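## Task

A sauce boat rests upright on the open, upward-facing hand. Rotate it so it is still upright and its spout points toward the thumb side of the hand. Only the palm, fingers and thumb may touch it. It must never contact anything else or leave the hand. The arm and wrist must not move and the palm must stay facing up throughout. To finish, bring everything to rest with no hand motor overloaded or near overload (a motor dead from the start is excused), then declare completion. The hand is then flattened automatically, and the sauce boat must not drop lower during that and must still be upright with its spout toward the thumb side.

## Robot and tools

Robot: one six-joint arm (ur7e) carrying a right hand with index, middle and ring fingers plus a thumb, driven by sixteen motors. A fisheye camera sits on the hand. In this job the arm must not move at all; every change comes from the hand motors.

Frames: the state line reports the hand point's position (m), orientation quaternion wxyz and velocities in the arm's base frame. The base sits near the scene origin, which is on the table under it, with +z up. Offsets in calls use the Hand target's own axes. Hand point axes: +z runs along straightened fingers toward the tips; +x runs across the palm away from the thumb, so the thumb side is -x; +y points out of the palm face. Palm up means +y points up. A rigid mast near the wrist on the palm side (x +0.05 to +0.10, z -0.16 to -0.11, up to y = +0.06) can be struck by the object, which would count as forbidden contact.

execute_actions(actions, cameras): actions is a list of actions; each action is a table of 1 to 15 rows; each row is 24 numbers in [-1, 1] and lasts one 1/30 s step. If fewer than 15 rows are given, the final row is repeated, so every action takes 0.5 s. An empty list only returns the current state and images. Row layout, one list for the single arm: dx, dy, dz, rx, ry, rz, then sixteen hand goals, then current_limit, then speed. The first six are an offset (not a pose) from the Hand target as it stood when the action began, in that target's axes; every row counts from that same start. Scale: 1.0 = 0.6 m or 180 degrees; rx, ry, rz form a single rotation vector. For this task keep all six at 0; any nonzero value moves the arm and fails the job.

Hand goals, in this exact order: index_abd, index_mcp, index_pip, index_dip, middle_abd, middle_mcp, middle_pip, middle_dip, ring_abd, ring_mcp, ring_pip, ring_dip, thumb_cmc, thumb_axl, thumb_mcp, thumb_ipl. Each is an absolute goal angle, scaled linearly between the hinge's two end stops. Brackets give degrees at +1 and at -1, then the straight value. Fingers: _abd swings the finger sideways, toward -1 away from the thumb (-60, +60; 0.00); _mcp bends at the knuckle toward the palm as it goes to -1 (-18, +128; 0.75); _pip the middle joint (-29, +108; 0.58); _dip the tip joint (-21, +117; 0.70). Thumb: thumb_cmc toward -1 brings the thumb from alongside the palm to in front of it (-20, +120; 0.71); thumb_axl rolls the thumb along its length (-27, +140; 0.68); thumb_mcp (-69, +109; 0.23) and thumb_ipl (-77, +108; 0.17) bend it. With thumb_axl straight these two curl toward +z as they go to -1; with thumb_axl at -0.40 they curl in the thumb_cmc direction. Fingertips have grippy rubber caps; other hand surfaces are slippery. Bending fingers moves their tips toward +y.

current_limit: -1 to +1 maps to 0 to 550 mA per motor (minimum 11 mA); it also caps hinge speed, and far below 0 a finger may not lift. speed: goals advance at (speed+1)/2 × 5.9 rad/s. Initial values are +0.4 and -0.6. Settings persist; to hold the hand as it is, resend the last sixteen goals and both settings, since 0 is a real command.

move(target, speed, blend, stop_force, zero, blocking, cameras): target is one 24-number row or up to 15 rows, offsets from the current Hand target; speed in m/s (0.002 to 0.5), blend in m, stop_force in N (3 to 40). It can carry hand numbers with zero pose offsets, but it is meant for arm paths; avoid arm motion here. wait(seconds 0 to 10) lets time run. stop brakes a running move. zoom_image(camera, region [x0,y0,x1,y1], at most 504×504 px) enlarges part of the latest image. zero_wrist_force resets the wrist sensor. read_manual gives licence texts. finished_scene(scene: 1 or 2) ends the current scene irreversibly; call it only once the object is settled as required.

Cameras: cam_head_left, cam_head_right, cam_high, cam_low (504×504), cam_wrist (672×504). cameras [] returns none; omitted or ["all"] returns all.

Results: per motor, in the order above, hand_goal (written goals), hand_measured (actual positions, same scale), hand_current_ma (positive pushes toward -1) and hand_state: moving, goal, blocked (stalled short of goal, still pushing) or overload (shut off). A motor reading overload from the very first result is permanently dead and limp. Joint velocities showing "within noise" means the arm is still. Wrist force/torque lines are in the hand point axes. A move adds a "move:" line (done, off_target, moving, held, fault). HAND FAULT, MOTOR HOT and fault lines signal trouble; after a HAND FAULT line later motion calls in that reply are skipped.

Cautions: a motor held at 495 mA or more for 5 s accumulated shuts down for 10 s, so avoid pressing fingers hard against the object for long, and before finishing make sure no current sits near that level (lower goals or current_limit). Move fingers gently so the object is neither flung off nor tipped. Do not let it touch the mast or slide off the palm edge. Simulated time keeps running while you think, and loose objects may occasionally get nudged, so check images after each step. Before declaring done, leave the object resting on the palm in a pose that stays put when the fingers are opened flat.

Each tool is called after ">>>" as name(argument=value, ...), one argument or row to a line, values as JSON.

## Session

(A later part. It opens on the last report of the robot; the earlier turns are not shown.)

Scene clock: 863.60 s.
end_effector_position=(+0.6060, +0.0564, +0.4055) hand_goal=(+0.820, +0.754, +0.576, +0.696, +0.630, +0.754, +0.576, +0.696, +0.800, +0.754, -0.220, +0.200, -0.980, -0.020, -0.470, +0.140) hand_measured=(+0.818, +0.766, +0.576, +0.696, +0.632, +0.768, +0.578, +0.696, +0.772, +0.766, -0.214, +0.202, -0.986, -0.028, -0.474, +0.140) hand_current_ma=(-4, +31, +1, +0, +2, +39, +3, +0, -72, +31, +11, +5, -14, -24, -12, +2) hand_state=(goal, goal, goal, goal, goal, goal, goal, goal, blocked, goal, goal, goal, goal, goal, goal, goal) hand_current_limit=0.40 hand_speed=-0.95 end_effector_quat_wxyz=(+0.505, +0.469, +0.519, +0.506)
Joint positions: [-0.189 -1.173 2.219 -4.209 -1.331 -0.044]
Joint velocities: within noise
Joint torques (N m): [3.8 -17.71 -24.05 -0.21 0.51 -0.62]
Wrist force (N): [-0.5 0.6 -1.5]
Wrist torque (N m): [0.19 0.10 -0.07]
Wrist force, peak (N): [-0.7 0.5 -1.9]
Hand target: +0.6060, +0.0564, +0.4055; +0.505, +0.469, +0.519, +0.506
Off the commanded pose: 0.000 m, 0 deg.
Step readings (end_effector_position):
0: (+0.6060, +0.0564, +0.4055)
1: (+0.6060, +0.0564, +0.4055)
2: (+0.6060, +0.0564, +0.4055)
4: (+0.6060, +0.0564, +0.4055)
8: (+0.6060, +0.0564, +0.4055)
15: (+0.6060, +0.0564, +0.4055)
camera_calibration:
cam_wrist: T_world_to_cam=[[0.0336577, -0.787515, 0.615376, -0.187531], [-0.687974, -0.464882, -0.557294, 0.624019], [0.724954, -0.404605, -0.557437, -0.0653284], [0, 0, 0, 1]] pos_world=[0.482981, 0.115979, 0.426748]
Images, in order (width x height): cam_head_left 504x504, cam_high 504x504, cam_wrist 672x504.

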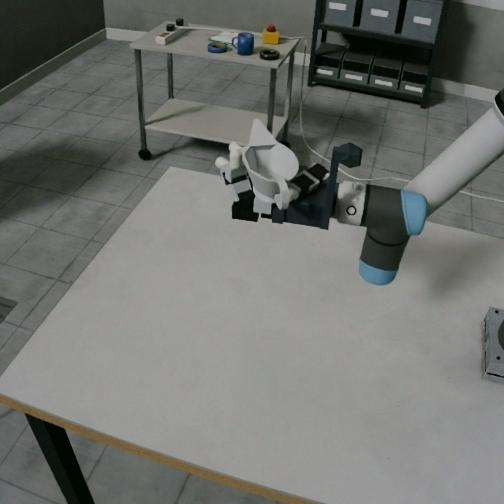

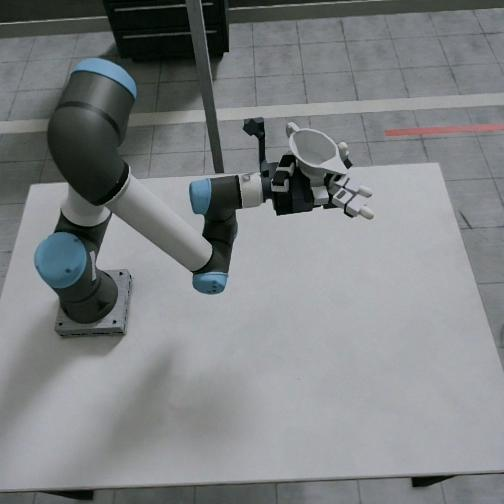

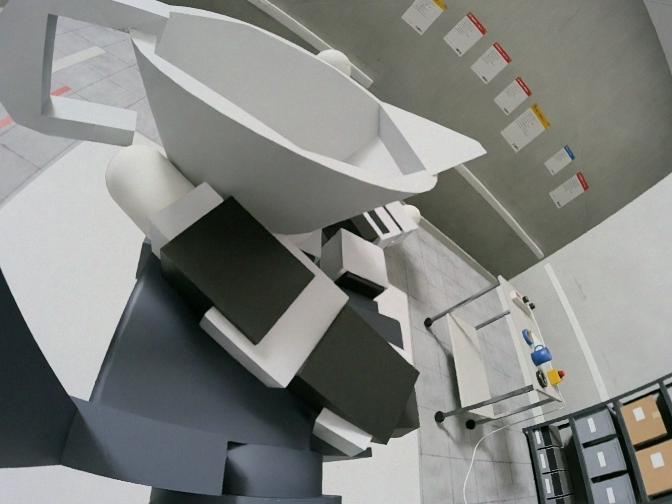

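>>> execute_actions(
  actions=[
    [[0,0,0,0,0,0,0.82,0.754,0.576,0.696,0.63,0.754,0.576,0.696,0.80,0.754,-0.22,0.20,-0.98,0.04,-0.50,0.10,0.4,-0.95]],
  ],
  cameras=["cam_high","cam_head_left","cam_wrist"],
)

>>> zoom_image(
  camera="cam_high",
  region=[260, 100, 390, 230],
)

>>> zoom_image(
  camera="cam_head_left",
  region=[190, 90, 370, 240],
)

Scene clock: 884.10 s.
end_effector_position=(+0.6060, +0.0564, +0.4055) hand_goal=(+0.820, +0.754, +0.576, +0.696, +0.630, +0.754, +0.576, +0.696, +0.800, +0.754, -0.220, +0.200, -0.980, +0.040, -0.500, +0.100) hand_measured=(+0.818, +0.766, +0.576, +0.696, +0.632, +0.768, +0.578, +0.696, +0.772, +0.766, -0.214, +0.202, -0.986, +0.026, -0.502, +0.102) hand_current_ma=(-4, +31, +1, +0, +2, +39, +3, +0, -72, +31, +11, +5, -14, -45, -3, +2) hand_state=(goal, goal, goal, goal, goal, goal, goal, goal, blocked, goal, goal, goal, goal, goal, goal, goal) hand_current_limit=0.40 hand_speed=-0.95 end_effector_quat_wxyz=(+0.505, +0.469, +0.519, +0.506)
Joint positions: [-0.189 -1.173 2.219 -4.209 -1.331 -0.044]
Joint velocities: within noise
Joint torques (N m): [4.63 -18.15 -24.16 0.05 0.48 -0.16]
Wrist force (N): [-0.7 0.6 -1.5]
Wrist torque (N m): [0.19 0.12 -0.08]
Wrist force, peak (N): [-0.8 0.9 -1.8]
Hand target: +0.6060, +0.0564, +0.4055; +0.505, +0.469, +0.519, +0.506
Off the commanded pose: 0.000 m, 0 deg.
Step readings (end_effector_position):
0: (+0.6060, +0.0564, +0.4055)
1: (+0.6060, +0.0564, +0.4055)
2: (+0.6060, +0.0564, +0.4055)
4: (+0.6060, +0.0564, +0.4055)
8: (+0.6060, +0.0564, +0.4055)
15: (+0.6060, +0.0564, +0.4055)
camera_calibration:
cam_wrist: T_world_to_cam=[[0.0336578, -0.787515, 0.615376, -0.187531], [-0.687974, -0.464882, -0.557294, 0.624019], [0.724954, -0.404605, -0.557437, -0.0653284], [0, 0, 0, 1]] pos_world=[0.482981, 0.115979, 0.426748]
Images, in order (width x height): cam_head_left 504x504, cam_high 504x504, cam_wrist 672x504.

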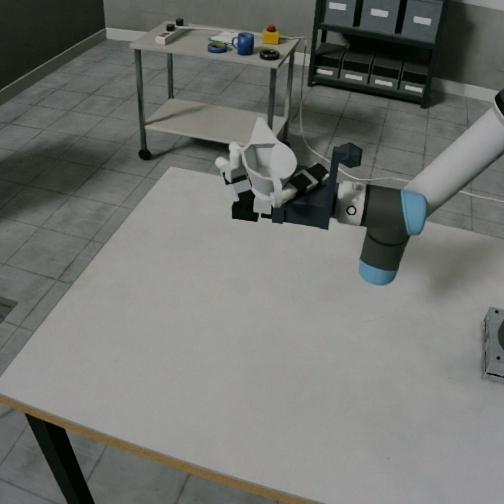

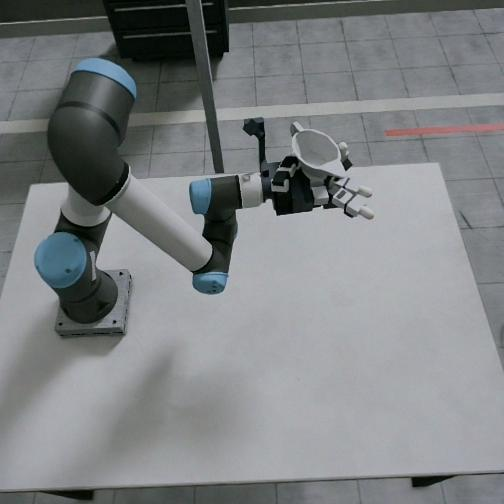

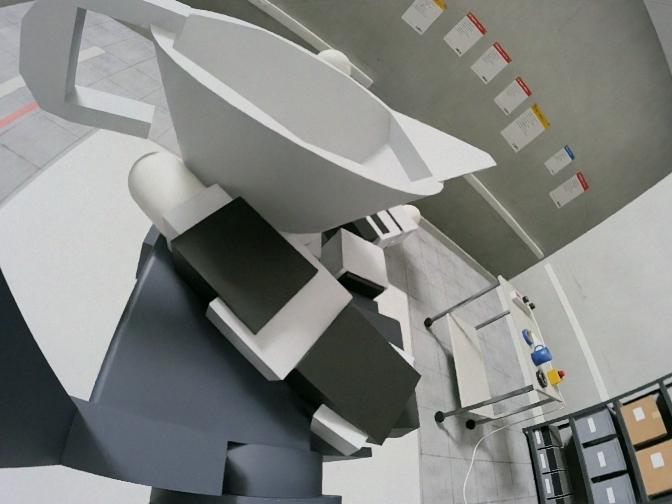

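Scaled by 3.877 from the camera's 504x504 image, which has a finer 720x720 frame.

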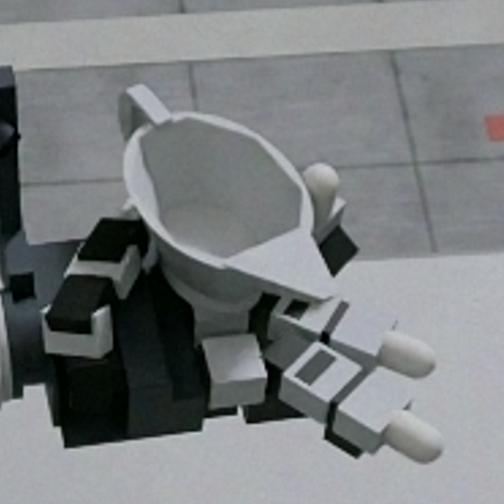

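Scaled by 2.800 from the camera's 504x504 image, which has a finer 720x720 frame.

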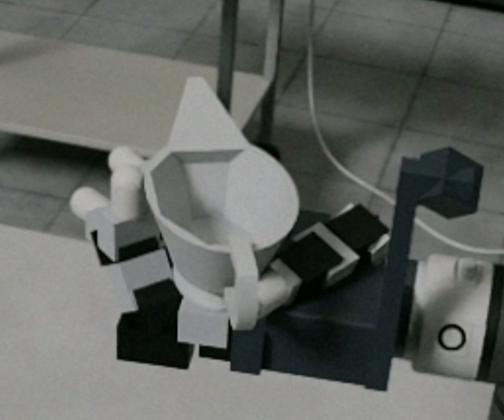

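>>> execute_actions(
  actions=[
    [[0,0,0,0,0,0,0.82,0.754,0.576,0.696,0.63,0.754,0.576,0.696,0.80,0.754,-0.22,0.20,-0.98,0.09,-0.54,0.10,0.4,-0.95]],
  ],
  cameras=["cam_high","cam_head_left","cam_wrist"],
)

>>> zoom_image(
  camera="cam_high",
  region=[260, 100, 390, 230],
)

>>> zoom_image(
  camera="cam_head_left",
  region=[190, 90, 370, 240],
)

Scene clock: 903.97 s.
end_effector_position=(+0.6060, +0.0564, +0.4055) hand_goal=(+0.820, +0.754, +0.576, +0.696, +0.630, +0.754, +0.576, +0.696, +0.800, +0.754, -0.220, +0.200, -0.980, +0.090, -0.540, +0.100) hand_measured=(+0.818, +0.766, +0.576, +0.696, +0.632, +0.768, +0.578, +0.696, +0.772, +0.766, -0.214, +0.202, -0.976, +0.076, -0.526, +0.102) hand_current_ma=(-4, +31, +1, +0, +2, +39, +3, +0, -72, +31, +11, +5, +7, -46, +51, +2) hand_state=(goal, goal, goal, goal, goal, goal, goal, goal, blocked, goal, goal, goal, goal, goal, goal, goal) hand_current_limit=0.40 hand_speed=-0.95 end_effector_quat_wxyz=(+0.505, +0.469, +0.519, +0.506)
Joint positions: [-0.189 -1.173 2.219 -4.209 -1.331 -0.044]
Joint velocities: within noise
Joint torques (N m): [4.15 -17.44 -25.21 0 0.47 0.15]
Wrist force (N): [-0.8 0.6 -1.4]
Wrist torque (N m): [0.21 0.14 -0.08]
Wrist force, peak (N): [-1.0 0.9 -1.6]
Hand target: +0.6060, +0.0564, +0.4055; +0.505, +0.469, +0.519, +0.506
Off the commanded pose: 0.000 m, 0 deg.
Step readings (end_effector_position):
0: (+0.6060, +0.0564, +0.4055)
1: (+0.6060, +0.0564, +0.4055)
2: (+0.6060, +0.0564, +0.4055)
4: (+0.6060, +0.0564, +0.4055)
8: (+0.6060, +0.0564, +0.4055)
15: (+0.6060, +0.0564, +0.4055)
camera_calibration:
cam_wrist: T_world_to_cam=[[0.0336577, -0.787515, 0.615376, -0.187531], [-0.687974, -0.464882, -0.557294, 0.624019], [0.724954, -0.404605, -0.557437, -0.0653283], [0, 0, 0, 1]] pos_world=[0.482981, 0.115979, 0.426748]
Images, in order (width x height): cam_head_left 504x504, cam_high 504x504, cam_wrist 672x504.

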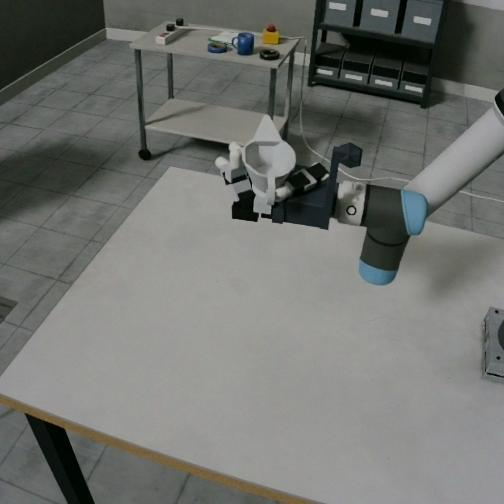

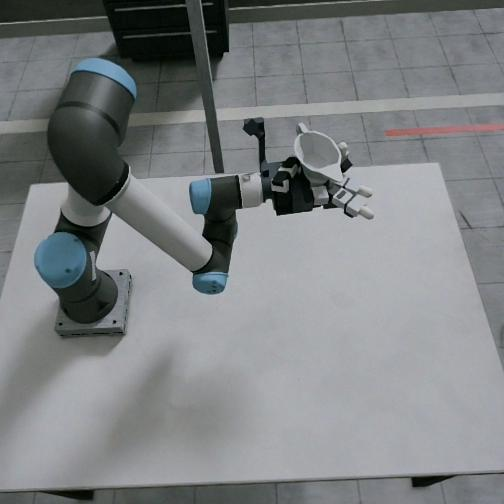

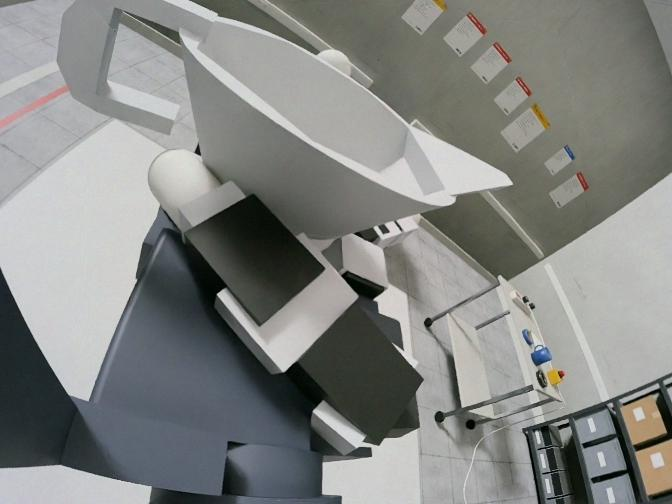

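Scaled by 3.877 from the camera's 504x504 image, which has a finer 720x720 frame.

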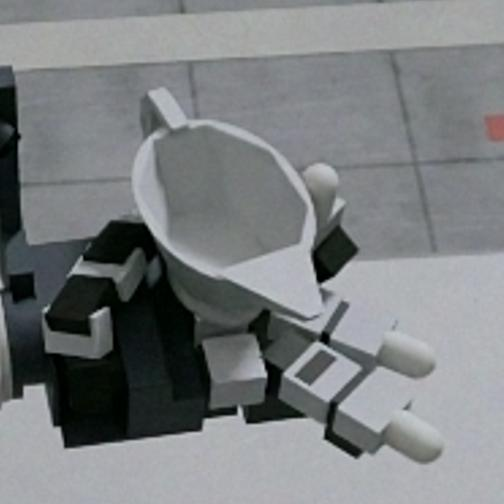

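Scaled by 2.800 from the camera's 504x504 image, which has a finer 720x720 frame.

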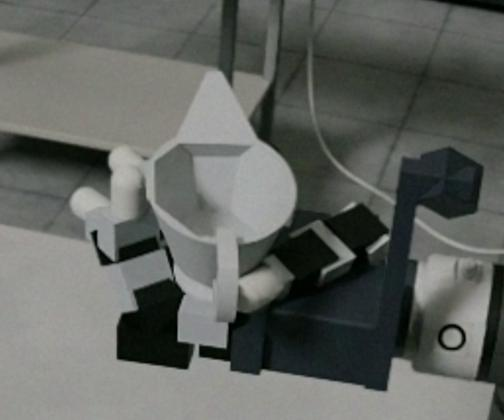

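>>> execute_actions(
  actions=[
    [[0,0,0,0,0,0,0.82,0.754,0.576,0.696,0.63,0.754,0.576,0.696,0.80,0.754,-0.22,0.20,-0.98,0.14,-0.54,0.10,0.4,-0.95]],
  ],
  cameras=["cam_high","cam_head_left","cam_wrist"],
)

>>> zoom_image(
  camera="cam_high",
  region=[260, 100, 390, 230],
)

>>> zoom_image(
  camera="cam_head_left",
  region=[190, 90, 370, 240],
)

Scene clock: 916.27 s.
end_effector_position=(+0.6060, +0.0564, +0.4055) hand_goal=(+0.820, +0.754, +0.576, +0.696, +0.630, +0.754, +0.576, +0.696, +0.800, +0.754, -0.220, +0.200, -0.980, +0.140, -0.540, +0.100) hand_measured=(+0.818, +0.766, +0.576, +0.696, +0.632, +0.768, +0.578, +0.696, +0.772, +0.766, -0.214, +0.202, -0.978, +0.126, -0.536, +0.102) hand_current_ma=(-4, +31, +1, +0, +2, +39, +3, +0, -72, +31, +11, +5, +3, -44, +11, +2) hand_state=(goal, goal, goal, goal, goal, goal, goal, goal, blocked, goal, goal, goal, goal, goal, goal, goal) hand_current_limit=0.40 hand_speed=-0.95 end_effector_quat_wxyz=(+0.505, +0.469, +0.519, +0.506)
Joint positions: [-0.189 -1.173 2.219 -4.209 -1.331 -0.044]
Joint velocities: within noise
Joint torques (N m): [4.42 -18.58 -25.28 -0.23 0.45 0.24]
Wrist force (N): [-0.5 0.7 -1.6]
Wrist torque (N m): [0.22 0.12 -0.05]
Wrist force, peak (N): [-0.6 0.7 -1.9]
Hand target: +0.6060, +0.0564, +0.4055; +0.505, +0.469, +0.519, +0.506
Off the commanded pose: 0.000 m, 0 deg.
Step readings (end_effector_position):
0: (+0.6060, +0.0564, +0.4055)
1: (+0.6060, +0.0564, +0.4055)
2: (+0.6060, +0.0564, +0.4055)
4: (+0.6060, +0.0564, +0.4055)
8: (+0.6060, +0.0564, +0.4055)
15: (+0.6060, +0.0564, +0.4055)
camera_calibration:
cam_wrist: T_world_to_cam=[[0.0336578, -0.787515, 0.615376, -0.187531], [-0.687974, -0.464882, -0.557294, 0.624019], [0.724954, -0.404605, -0.557437, -0.0653283], [0, 0, 0, 1]] pos_world=[0.482981, 0.115979, 0.426748]
Images, in order (width x height): cam_head_left 504x504, cam_high 504x504, cam_wrist 672x504.

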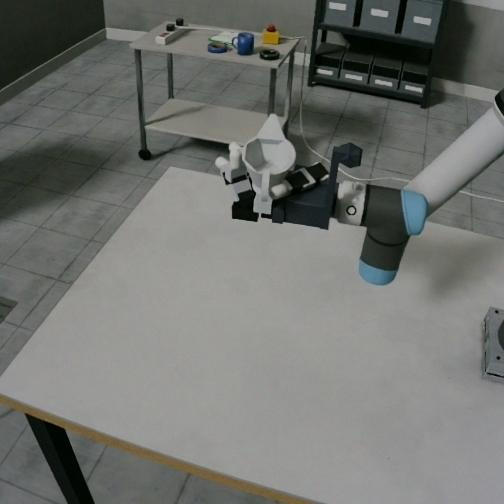

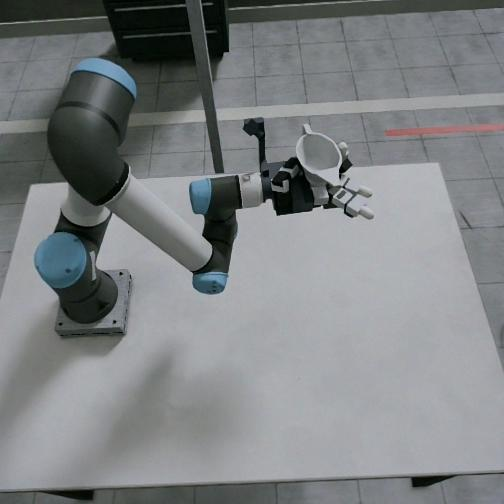

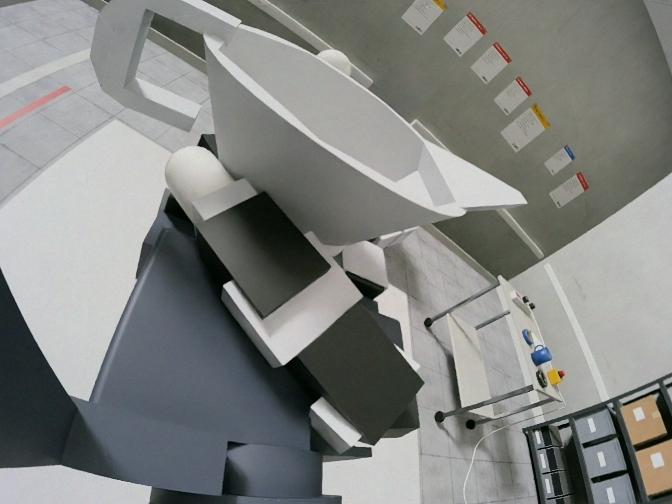

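Scaled by 3.877 from the camera's 504x504 image, which has a finer 720x720 frame.

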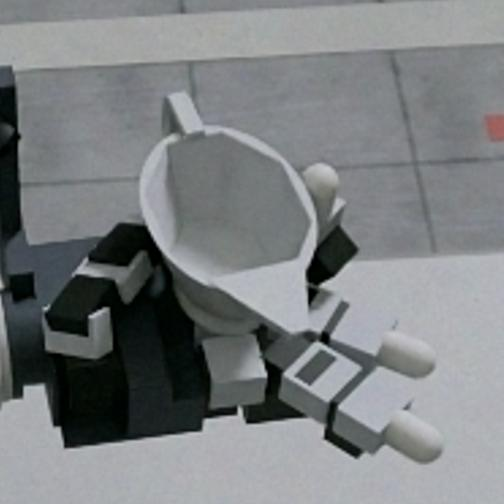

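Scaled by 2.800 from the camera's 504x504 image, which has a finer 720x720 frame.

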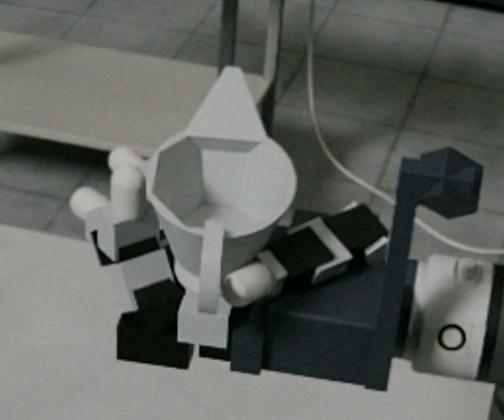

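>>> execute_actions(
  actions=[
    [[0,0,0,0,0,0,0.82,0.754,0.576,0.696,0.63,0.754,0.576,0.696,0.80,0.754,-0.22,0.20,-0.98,0.18,-0.54,0.10,0.4,-0.95]],
  ],
  cameras=["cam_high","cam_head_left","cam_wrist"],
)

>>> zoom_image(
  camera="cam_high",
  region=[260, 100, 390, 230],
)

>>> zoom_image(
  camera="cam_head_left",
  region=[190, 90, 370, 240],
)

Scene clock: 930.60 s.
end_effector_position=(+0.6060, +0.0564, +0.4055) hand_goal=(+0.820, +0.754, +0.576, +0.696, +0.630, +0.754, +0.576, +0.696, +0.800, +0.754, -0.220, +0.200, -0.980, +0.180, -0.540, +0.100) hand_measured=(+0.818, +0.766, +0.576, +0.696, +0.632, +0.768, +0.578, +0.696, +0.772, +0.766, -0.214, +0.202, -0.984, +0.166, -0.540, +0.102) hand_current_ma=(-4, +31, +1, +0, +2, +39, +3, +0, -72, +31, +11, +5, -6, -46, -1, +2) hand_state=(goal, goal, goal, goal, goal, goal, goal, goal, blocked, goal, goal, goal, goal, goal, goal, goal) hand_current_limit=0.40 hand_speed=-0.95 end_effector_quat_wxyz=(+0.505, +0.469, +0.519, +0.506)
Joint positions: [-0.189 -1.173 2.219 -4.209 -1.331 -0.044]
Joint velocities: within noise
Joint torques (N m): [4.66 -18.1 -24.7 -0.32 0.65 0.55]
Wrist force (N): [-0.8 0.5 -1.5]
Wrist torque (N m): [0.20 0.15 -0.07]
Wrist force, peak (N): [-1.0 0.8 -1.8]
Hand target: +0.6060, +0.0564, +0.4055; +0.505, +0.469, +0.519, +0.506
Off the commanded pose: 0.000 m, 0 deg.
Step readings (end_effector_position):
0: (+0.6060, +0.0564, +0.4055)
1: (+0.6060, +0.0564, +0.4055)
2: (+0.6060, +0.0564, +0.4055)
4: (+0.6060, +0.0564, +0.4055)
8: (+0.6060, +0.0564, +0.4055)
15: (+0.6060, +0.0564, +0.4055)
camera_calibration:
cam_wrist: T_world_to_cam=[[0.0336577, -0.787515, 0.615376, -0.187531], [-0.687974, -0.464882, -0.557294, 0.624019], [0.724954, -0.404606, -0.557437, -0.0653283], [0, 0, 0, 1]] pos_world=[0.482981, 0.115979, 0.426748]
Images, in order (width x height): cam_head_left 504x504, cam_high 504x504, cam_wrist 672x504.

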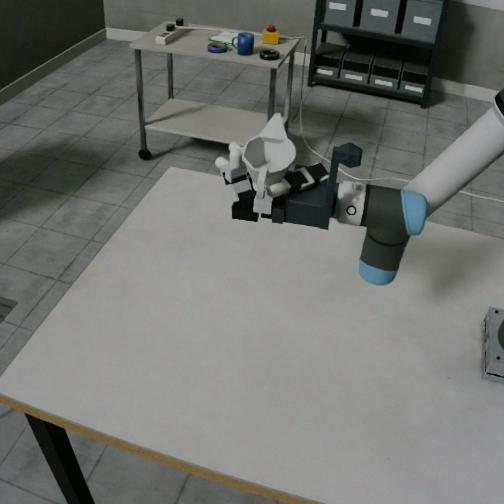

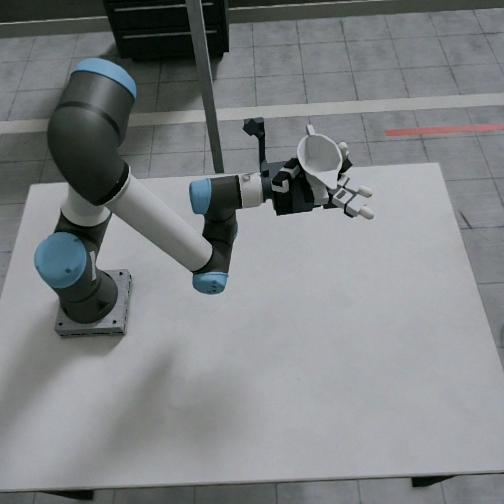

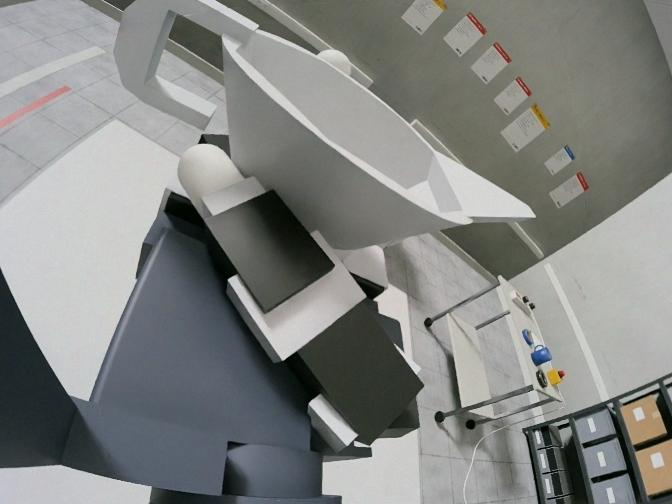

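Scaled by 3.877 from the camera's 504x504 image, which has a finer 720x720 frame.

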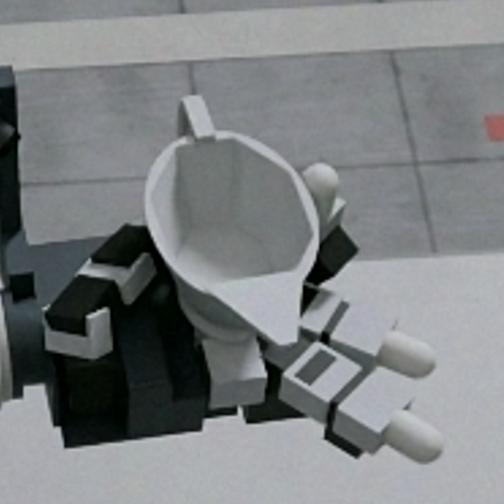

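Scaled by 2.800 from the camera's 504x504 image, which has a finer 720x720 frame.

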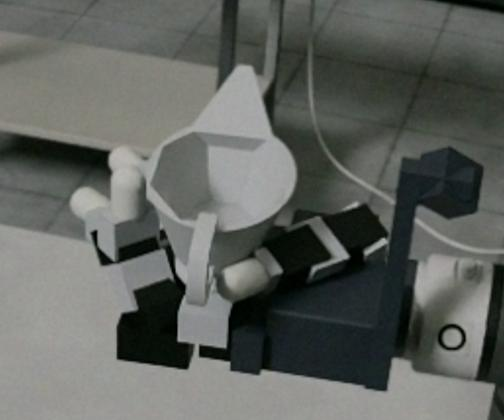

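>>> zoom_image(
  camera="cam_high",
  region=[265, 120, 365, 220],
)

>>> zoom_image(
  camera="cam_head_left",
  region=[215, 105, 325, 215],
)

>>> execute_actions(
  actions=[],
  cameras=["cam_head_right","cam_low"],
)

>>> zoom_image(
  camera="cam_low",
  region=[160, 20, 360, 220],
)

Scaled by 5.040 from the camera's 504x504 image, which has a finer 720x720 frame.

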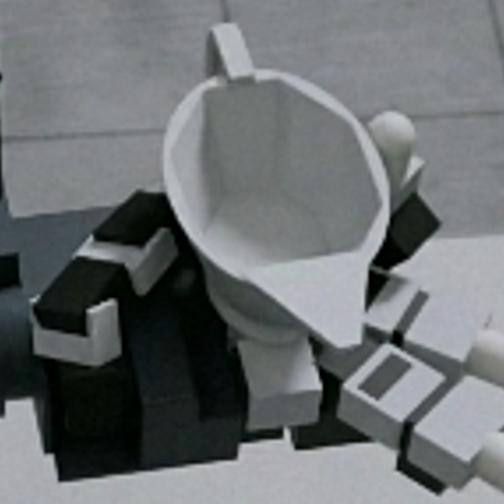

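Scaled by 4.582 from the camera's 504x504 image, which has a finer 720x720 frame.

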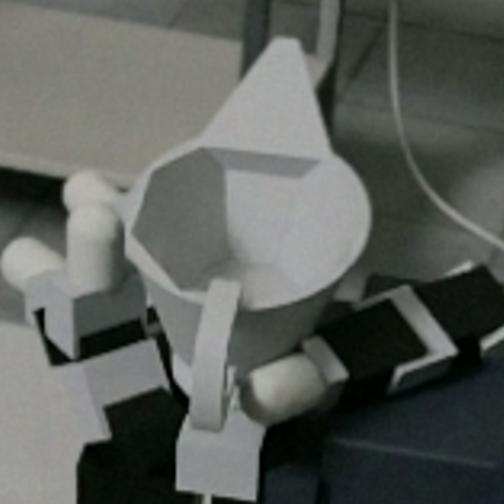

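Scene clock: 992.23 s.
end_effector_position=(+0.6060, +0.0564, +0.4055) hand_goal=(+0.820, +0.754, +0.576, +0.696, +0.630, +0.754, +0.576, +0.696, +0.800, +0.754, -0.220, +0.200, -0.980, +0.180, -0.540, +0.100) hand_measured=(+0.818, +0.766, +0.576, +0.696, +0.632, +0.768, +0.578, +0.696, +0.772, +0.766, -0.214, +0.202, -0.984, +0.166, -0.540, +0.102) hand_current_ma=(-4, +31, +1, +0, +2, +39, +3, +0, -72, +31, +11, +5, -7, -46, -1, +2) hand_state=(goal, goal, goal, goal, goal, goal, goal, goal, blocked, goal, goal, goal, goal, goal, goal, goal) hand_current_limit=0.40 hand_speed=-0.95 end_effector_quat_wxyz=(+0.505, +0.469, +0.519, +0.506)
Joint positions: [-0.189 -1.173 2.219 -4.209 -1.331 -0.044]
Joint velocities: within noise
Joint torques (N m): [4.09 -17.97 -25.34 -0.58 0.71 0.7]
Wrist force (N): [-0.7 0.7 -1.7]
Wrist torque (N m): [0.25 0.14 -0.05]
Wrist force, peak (N): [-0.8 0.9 -1.9]
Hand target: +0.6060, +0.0564, +0.4055; +0.505, +0.469, +0.519, +0.506
Off the commanded pose: 0.000 m, 0 deg.
Images, in order (width x height): cam_head_right 504x504, cam_low 504x504.

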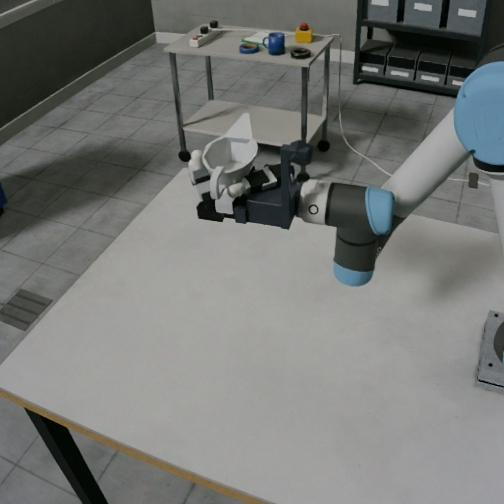

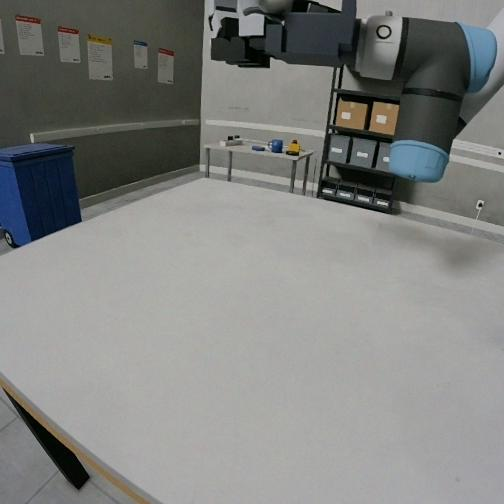

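Scaled by 2.520 from the camera's 504x504 image, which has a finer 720x720 frame.

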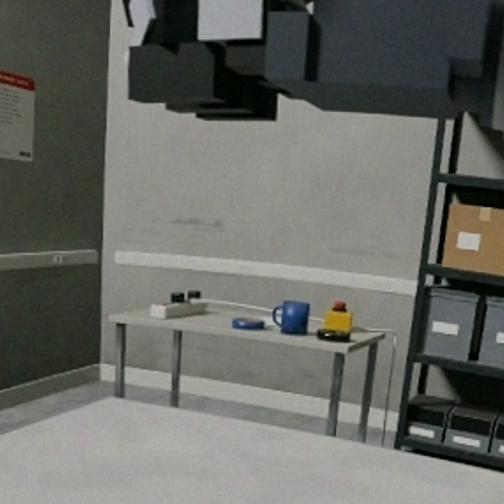

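>>> execute_actions(
  actions=[
    [[0,0,0,0,0,0,0.82,0.754,0.576,0.696,0.63,0.754,0.576,0.696,0.80,0.754,-0.22,0.20,-0.98,0.215,-0.54,0.10,0.4,-0.95]],
  ],
  cameras=["cam_high","cam_head_left","cam_wrist"],
)

>>> zoom_image(
  camera="cam_high",
  region=[265, 120, 365, 220],
)

>>> zoom_image(
  camera="cam_head_left",
  region=[215, 105, 325, 215],
)

Scene clock: 1018.10 s.
end_effector_position=(+0.6060, +0.0564, +0.4055) hand_goal=(+0.820, +0.754, +0.576, +0.696, +0.630, +0.754, +0.576, +0.696, +0.800, +0.754, -0.220, +0.200, -0.980, +0.216, -0.540, +0.100) hand_measured=(+0.818, +0.766, +0.576, +0.696, +0.632, +0.768, +0.578, +0.696, +0.772, +0.766, -0.214, +0.202, -0.988, +0.200, -0.544, +0.100) hand_current_ma=(-4, +31, +1, +0, +2, +39, +3, +0, -72, +31, +11, +5, -20, -52, -12, -1) hand_state=(goal, goal, goal, goal, goal, goal, goal, goal, blocked, goal, goal, goal, goal, goal, goal, goal) hand_current_limit=0.40 hand_speed=-0.95 end_effector_quat_wxyz=(+0.505, +0.469, +0.519, +0.506)
Joint positions: [-0.189 -1.173 2.219 -4.209 -1.331 -0.044]
Joint velocities: within noise
Joint torques (N m): [4.43 -18.79 -25.22 -0.73 0.79 0.56]
Wrist force (N): [-0.5 0.8 -1.3]
Wrist torque (N m): [0.21 0.10 -0.03]
Wrist force, peak (N): [-0.7 0.9 -2.1]
Hand target: +0.6060, +0.0564, +0.4055; +0.505, +0.469, +0.519, +0.506
Off the commanded pose: 0.000 m, 0 deg.
Step readings (end_effector_position):
0: (+0.6060, +0.0564, +0.4055)
1: (+0.6060, +0.0564, +0.4055)
2: (+0.6060, +0.0564, +0.4055)
4: (+0.6060, +0.0564, +0.4055)
8: (+0.6060, +0.0564, +0.4055)
15: (+0.6060, +0.0564, +0.4055)
camera_calibration:
cam_wrist: T_world_to_cam=[[0.033658, -0.787515, 0.615376, -0.187531], [-0.687974, -0.464881, -0.557294, 0.624019], [0.724954, -0.404605, -0.557437, -0.0653283], [0, 0, 0, 1]] pos_world=[0.482981, 0.115979, 0.426748]
Images, in order (width x height): cam_head_left 504x504, cam_high 504x504, cam_wrist 672x504.

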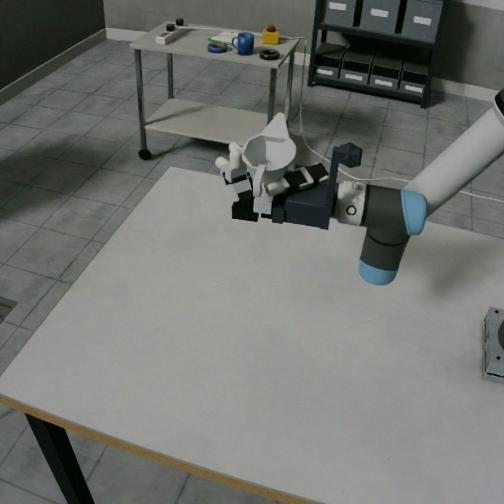

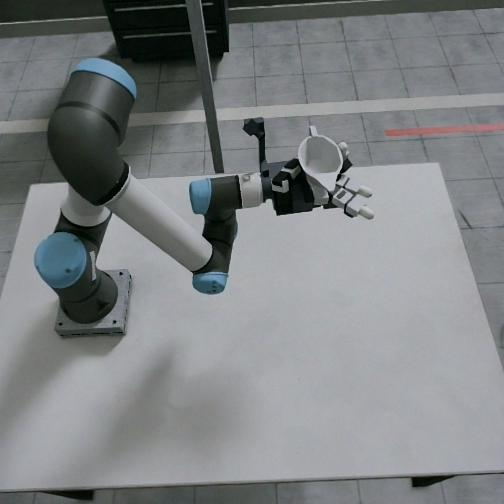

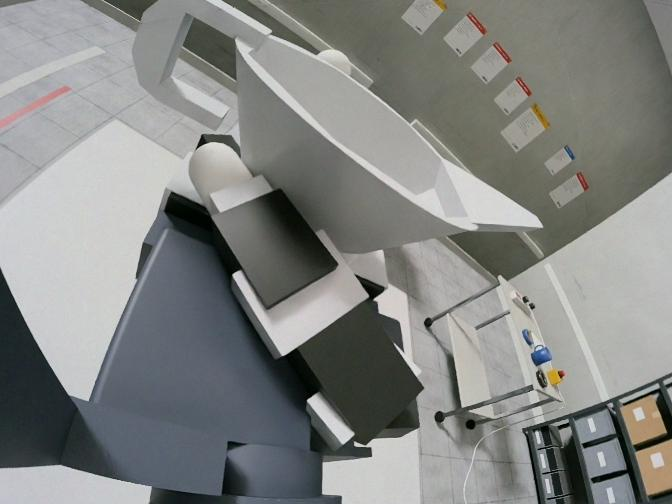

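Scaled by 5.040 from the camera's 504x504 image, which has a finer 720x720 frame.

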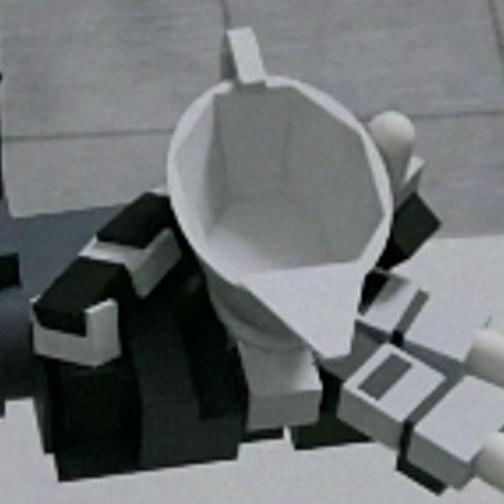

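Scaled by 4.582 from the camera's 504x504 image, which has a finer 720x720 frame.

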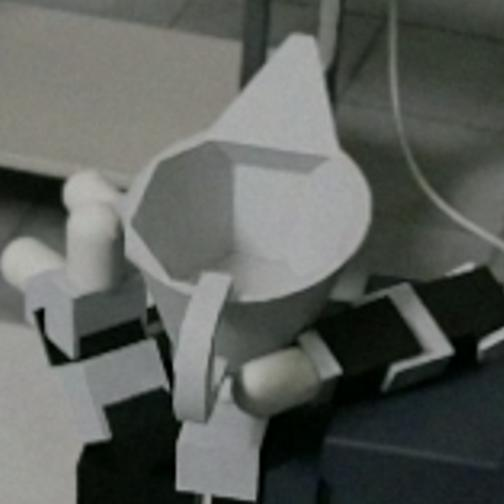

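>>> execute_actions(
  actions=[
    [[0,0,0,0,0,0,0.82,0.754,0.576,0.696,0.63,0.754,0.576,0.696,0.50,0.754,-0.22,0.20,-0.98,0.215,-0.54,0.10,0.4,-0.95]],
  ],
  cameras=["cam_high","cam_head_left","cam_wrist"],
)

>>> zoom_image(
  camera="cam_high",
  region=[265, 120, 365, 220],
)

>>> zoom_image(
  camera="cam_head_left",
  region=[215, 105, 325, 215],
)

Scene clock: 1059.60 s.
end_effector_position=(+0.6060, +0.0564, +0.4055) hand_goal=(+0.820, +0.754, +0.576, +0.696, +0.630, +0.754, +0.576, +0.696, +0.500, +0.754, -0.220, +0.200, -0.980, +0.216, -0.540, +0.100) hand_measured=(+0.818, +0.766, +0.576, +0.696, +0.632, +0.768, +0.578, +0.696, +0.504, +0.766, -0.214, +0.202, -0.988, +0.202, -0.544, +0.100) hand_current_ma=(-4, +31, +1, +0, +2, +39, +3, +0, +5, +31, +11, +5, -20, -44, -12, -1) hand_state=(goal, goal, goal, goal, goal, goal, goal, goal, goal, goal, goal, goal, goal, goal, goal, goal) hand_current_limit=0.40 hand_speed=-0.95 end_effector_quat_wxyz=(+0.505, +0.469, +0.519, +0.506)
Joint positions: [-0.189 -1.173 2.219 -4.209 -1.331 -0.044]
Joint velocities: within noise
Joint torques (N m): [3.88 -18.64 -25.06 -0.84 0.88 -0.12]
Wrist force (N): [-0.9 0.4 -1.8]
Wrist torque (N m): [0.23 0.16 -0.08]
Wrist force, peak (N): [-0.9 1.0 -1.9]
Hand target: +0.6060, +0.0564, +0.4055; +0.505, +0.469, +0.519, +0.506
Off the commanded pose: 0.000 m, 0 deg.
Step readings (end_effector_position):
0: (+0.6060, +0.0564, +0.4055)
1: (+0.6060, +0.0564, +0.4055)
2: (+0.6060, +0.0564, +0.4055)
4: (+0.6060, +0.0564, +0.4055)
8: (+0.6060, +0.0564, +0.4055)
15: (+0.6060, +0.0564, +0.4055)
camera_calibration:
cam_wrist: T_world_to_cam=[[0.033658, -0.787515, 0.615376, -0.187531], [-0.687974, -0.464881, -0.557294, 0.624019], [0.724954, -0.404605, -0.557437, -0.0653283], [0, 0, 0, 1]] pos_world=[0.482981, 0.115979, 0.426748]
Images, in order (width x height): cam_head_left 504x504, cam_high 504x504, cam_wrist 672x504.

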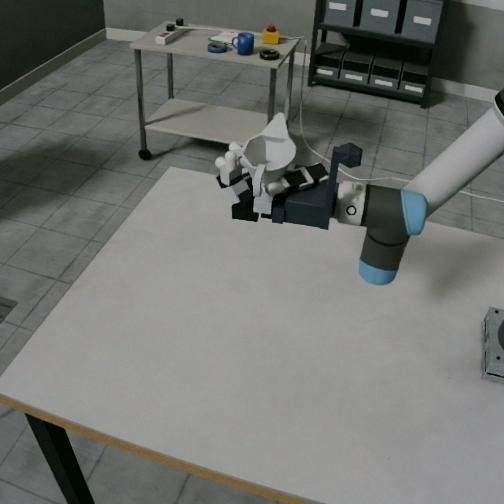

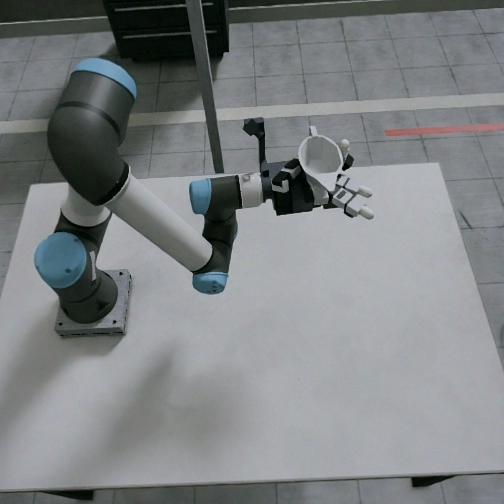

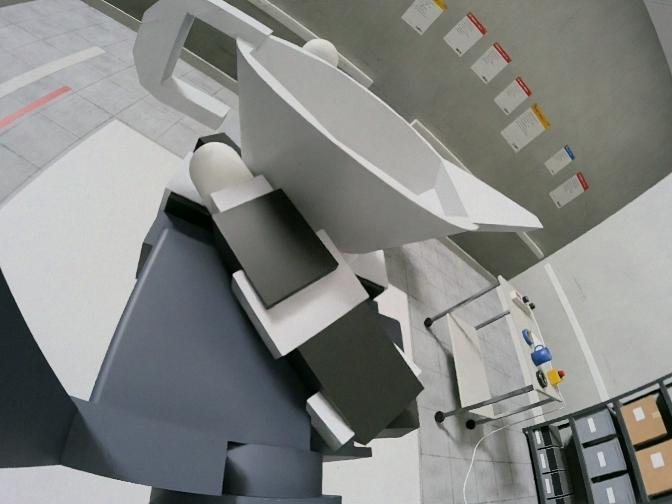

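Scaled by 5.040 from the camera's 504x504 image, which has a finer 720x720 frame.

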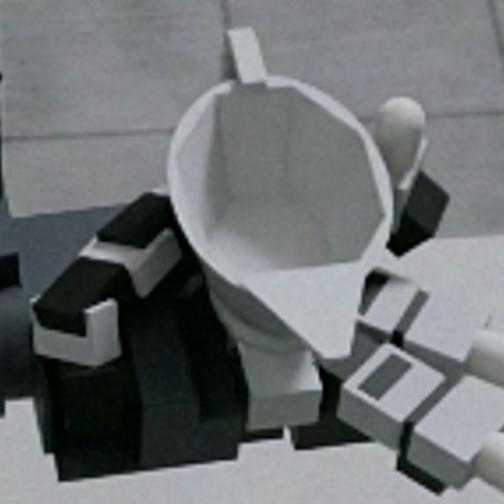

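Scaled by 4.582 from the camera's 504x504 image, which has a finer 720x720 frame.

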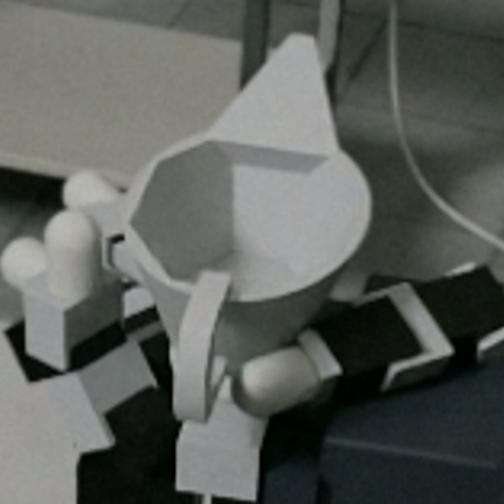

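>>> execute_actions(
  actions=[
    [[0,0,0,0,0,0,0.82,0.754,0.576,0.696,0.63,0.754,0.576,0.696,0.0,0.754,-0.22,0.20,-0.98,0.215,-0.54,0.10,0.4,-0.93]],
  ],
  cameras=[],
)

>>> execute_actions(
  actions=[
    [[0,0,0,0,0,0,0.82,0.754,0.576,0.696,0.63,0.754,0.576,0.696,0.0,0.754,0.576,0.696,-0.98,0.215,-0.54,0.10,0.4,-0.93]],
  ],
  cameras=["cam_high","cam_head_left","cam_wrist"],
)

>>> zoom_image(
  camera="cam_high",
  region=[265, 120, 365, 220],
)

>>> zoom_image(
  camera="cam_head_left",
  region=[215, 105, 325, 215],
)

Scene clock: 1077.23 s.
end_effector_position=(+0.6060, +0.0564, +0.4055) hand_goal=(+0.820, +0.754, +0.576, +0.696, +0.630, +0.754, +0.576, +0.696, +0.000, +0.754, -0.220, +0.200, -0.980, +0.216, -0.540, +0.100) hand_measured=(+0.818, +0.766, +0.576, +0.696, +0.632, +0.768, +0.578, +0.696, +0.004, +0.766, -0.214, +0.202, -0.988, +0.202, -0.544, +0.100) hand_current_ma=(-4, +31, +1, +0, +2, +39, +3, +0, +5, +31, +11, +5, -20, -44, -12, -1) hand_state=(goal, goal, goal, goal, goal, goal, goal, goal, goal, goal, goal, goal, goal, goal, goal, goal) hand_current_limit=0.40 hand_speed=-0.93 end_effector_quat_wxyz=(+0.505, +0.469, +0.519, +0.506)
Joint positions: [-0.189 -1.173 2.219 -4.209 -1.331 -0.044]
Joint velocities: within noise
Joint torques (N m): [4.31 -18.32 -24.72 -0.99 0.71 -0.37]
Wrist force (N): [-0.5 0.9 -1.7]
Wrist torque (N m): [0.28 0.11 -0.04]
Wrist force, peak (N): [-1.3 0.8 -1.7]
Hand target: +0.6060, +0.0564, +0.4055; +0.505, +0.469, +0.519, +0.506
Off the commanded pose: 0.000 m, 0 deg.
Step readings (end_effector_position):
0: (+0.6060, +0.0564, +0.4055)
1: (+0.6060, +0.0564, +0.4055)
2: (+0.6060, +0.0564, +0.4055)
4: (+0.6060, +0.0564, +0.4055)
8: (+0.6060, +0.0564, +0.4055)
15: (+0.6060, +0.0564, +0.4055)
No camera images: "cameras" was empty.

Scene clock: 1080.73 s.
end_effector_position=(+0.6060, +0.0564, +0.4055) hand_goal=(+0.820, +0.754, +0.576, +0.696, +0.630, +0.754, +0.576, +0.696, +0.000, +0.754, +0.576, +0.696, -0.980, +0.216, -0.540, +0.100) hand_measured=(+0.818, +0.766, +0.576, +0.696, +0.632, +0.768, +0.578, +0.696, +0.002, +0.766, +0.370, +0.694, -0.988, +0.202, -0.544, +0.100) hand_current_ma=(-4, +31, +1, +0, +2, +39, +3, +0, +5, +31, -2, -4, -20, -44, -12, -1) hand_state=(goal, goal, goal, goal, goal, goal, goal, goal, goal, goal, moving, goal, goal, goal, goal, goal) hand_current_limit=0.40 hand_speed=-0.93 end_effector_quat_wxyz=(+0.505, +0.469, +0.519, +0.506)
Joint positions: [-0.189 -1.173 2.219 -4.209 -1.331 -0.044]
Joint velocities: within noise
Joint torques (N m): [4.11 -18.82 -24.65 -0.91 0.81 -0.37]
Wrist force (N): [-0.9 0.4 -1.5]
Wrist torque (N m): [0.21 0.16 -0.08]
Wrist force, peak (N): [-1.1 0.9 -1.7]
Hand target: +0.6060, +0.0564, +0.4055; +0.505, +0.469, +0.519, +0.506
Off the commanded pose: 0.000 m, 0 deg.
not at rest: the robot was still moving 3 seconds after this call's last action.
Step readings (end_effector_position):
0: (+0.6060, +0.0564, +0.4055)
1: (+0.6060, +0.0564, +0.4055)
2: (+0.6060, +0.0564, +0.4055)
4: (+0.6060, +0.0564, +0.4055)
8: (+0.6060, +0.0564, +0.4055)
15: (+0.6060, +0.0564, +0.4055)
camera_calibration:
cam_wrist: T_world_to_cam=[[0.0336579, -0.787515, 0.615376, -0.187531], [-0.687974, -0.464881, -0.557294, 0.624019], [0.724954, -0.404605, -0.557437, -0.0653283], [0, 0, 0, 1]] pos_world=[0.482981, 0.115979, 0.426748]
Images, in order (width x height): cam_head_left 504x504, cam_high 504x504, cam_wrist 672x504.

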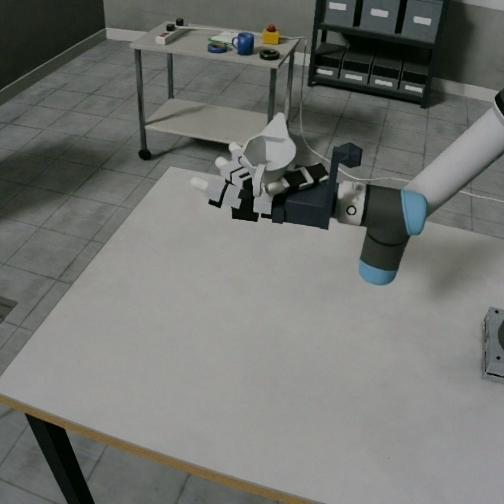

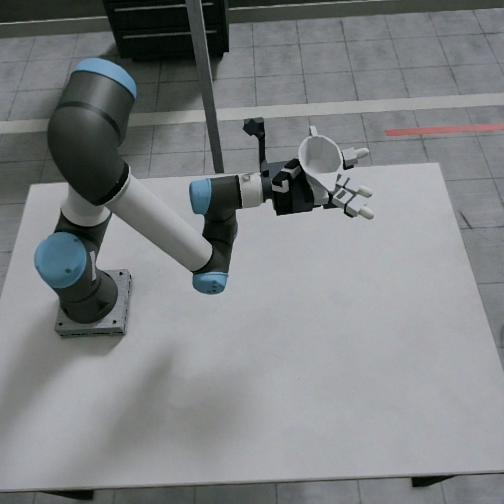

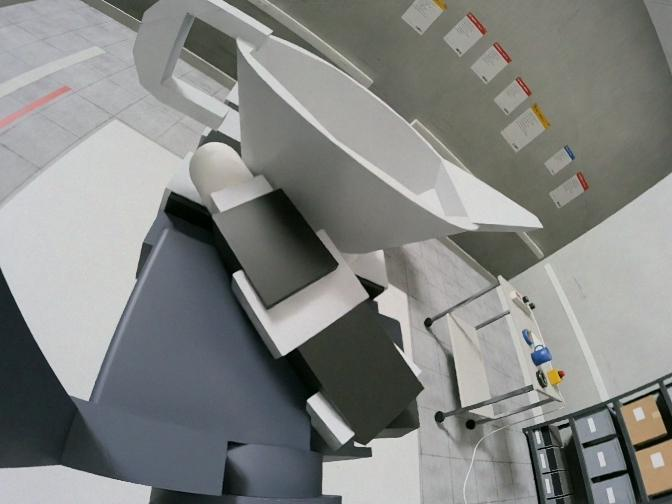

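Scaled by 5.040 from the camera's 504x504 image, which has a finer 720x720 frame.

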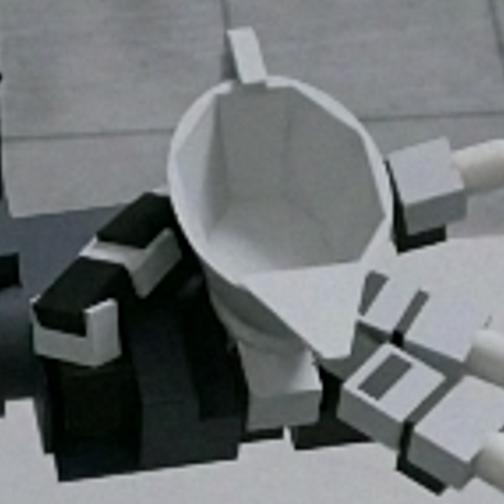

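Scaled by 4.582 from the camera's 504x504 image, which has a finer 720x720 frame.

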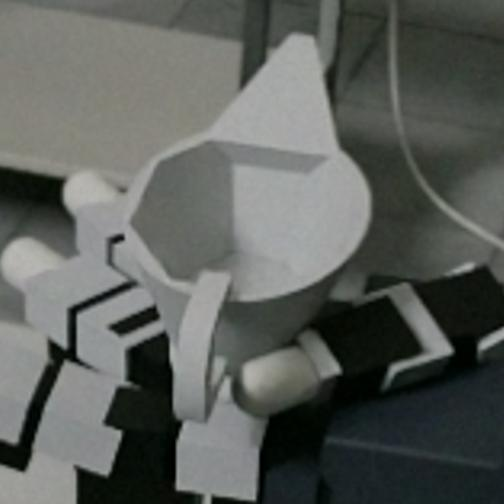

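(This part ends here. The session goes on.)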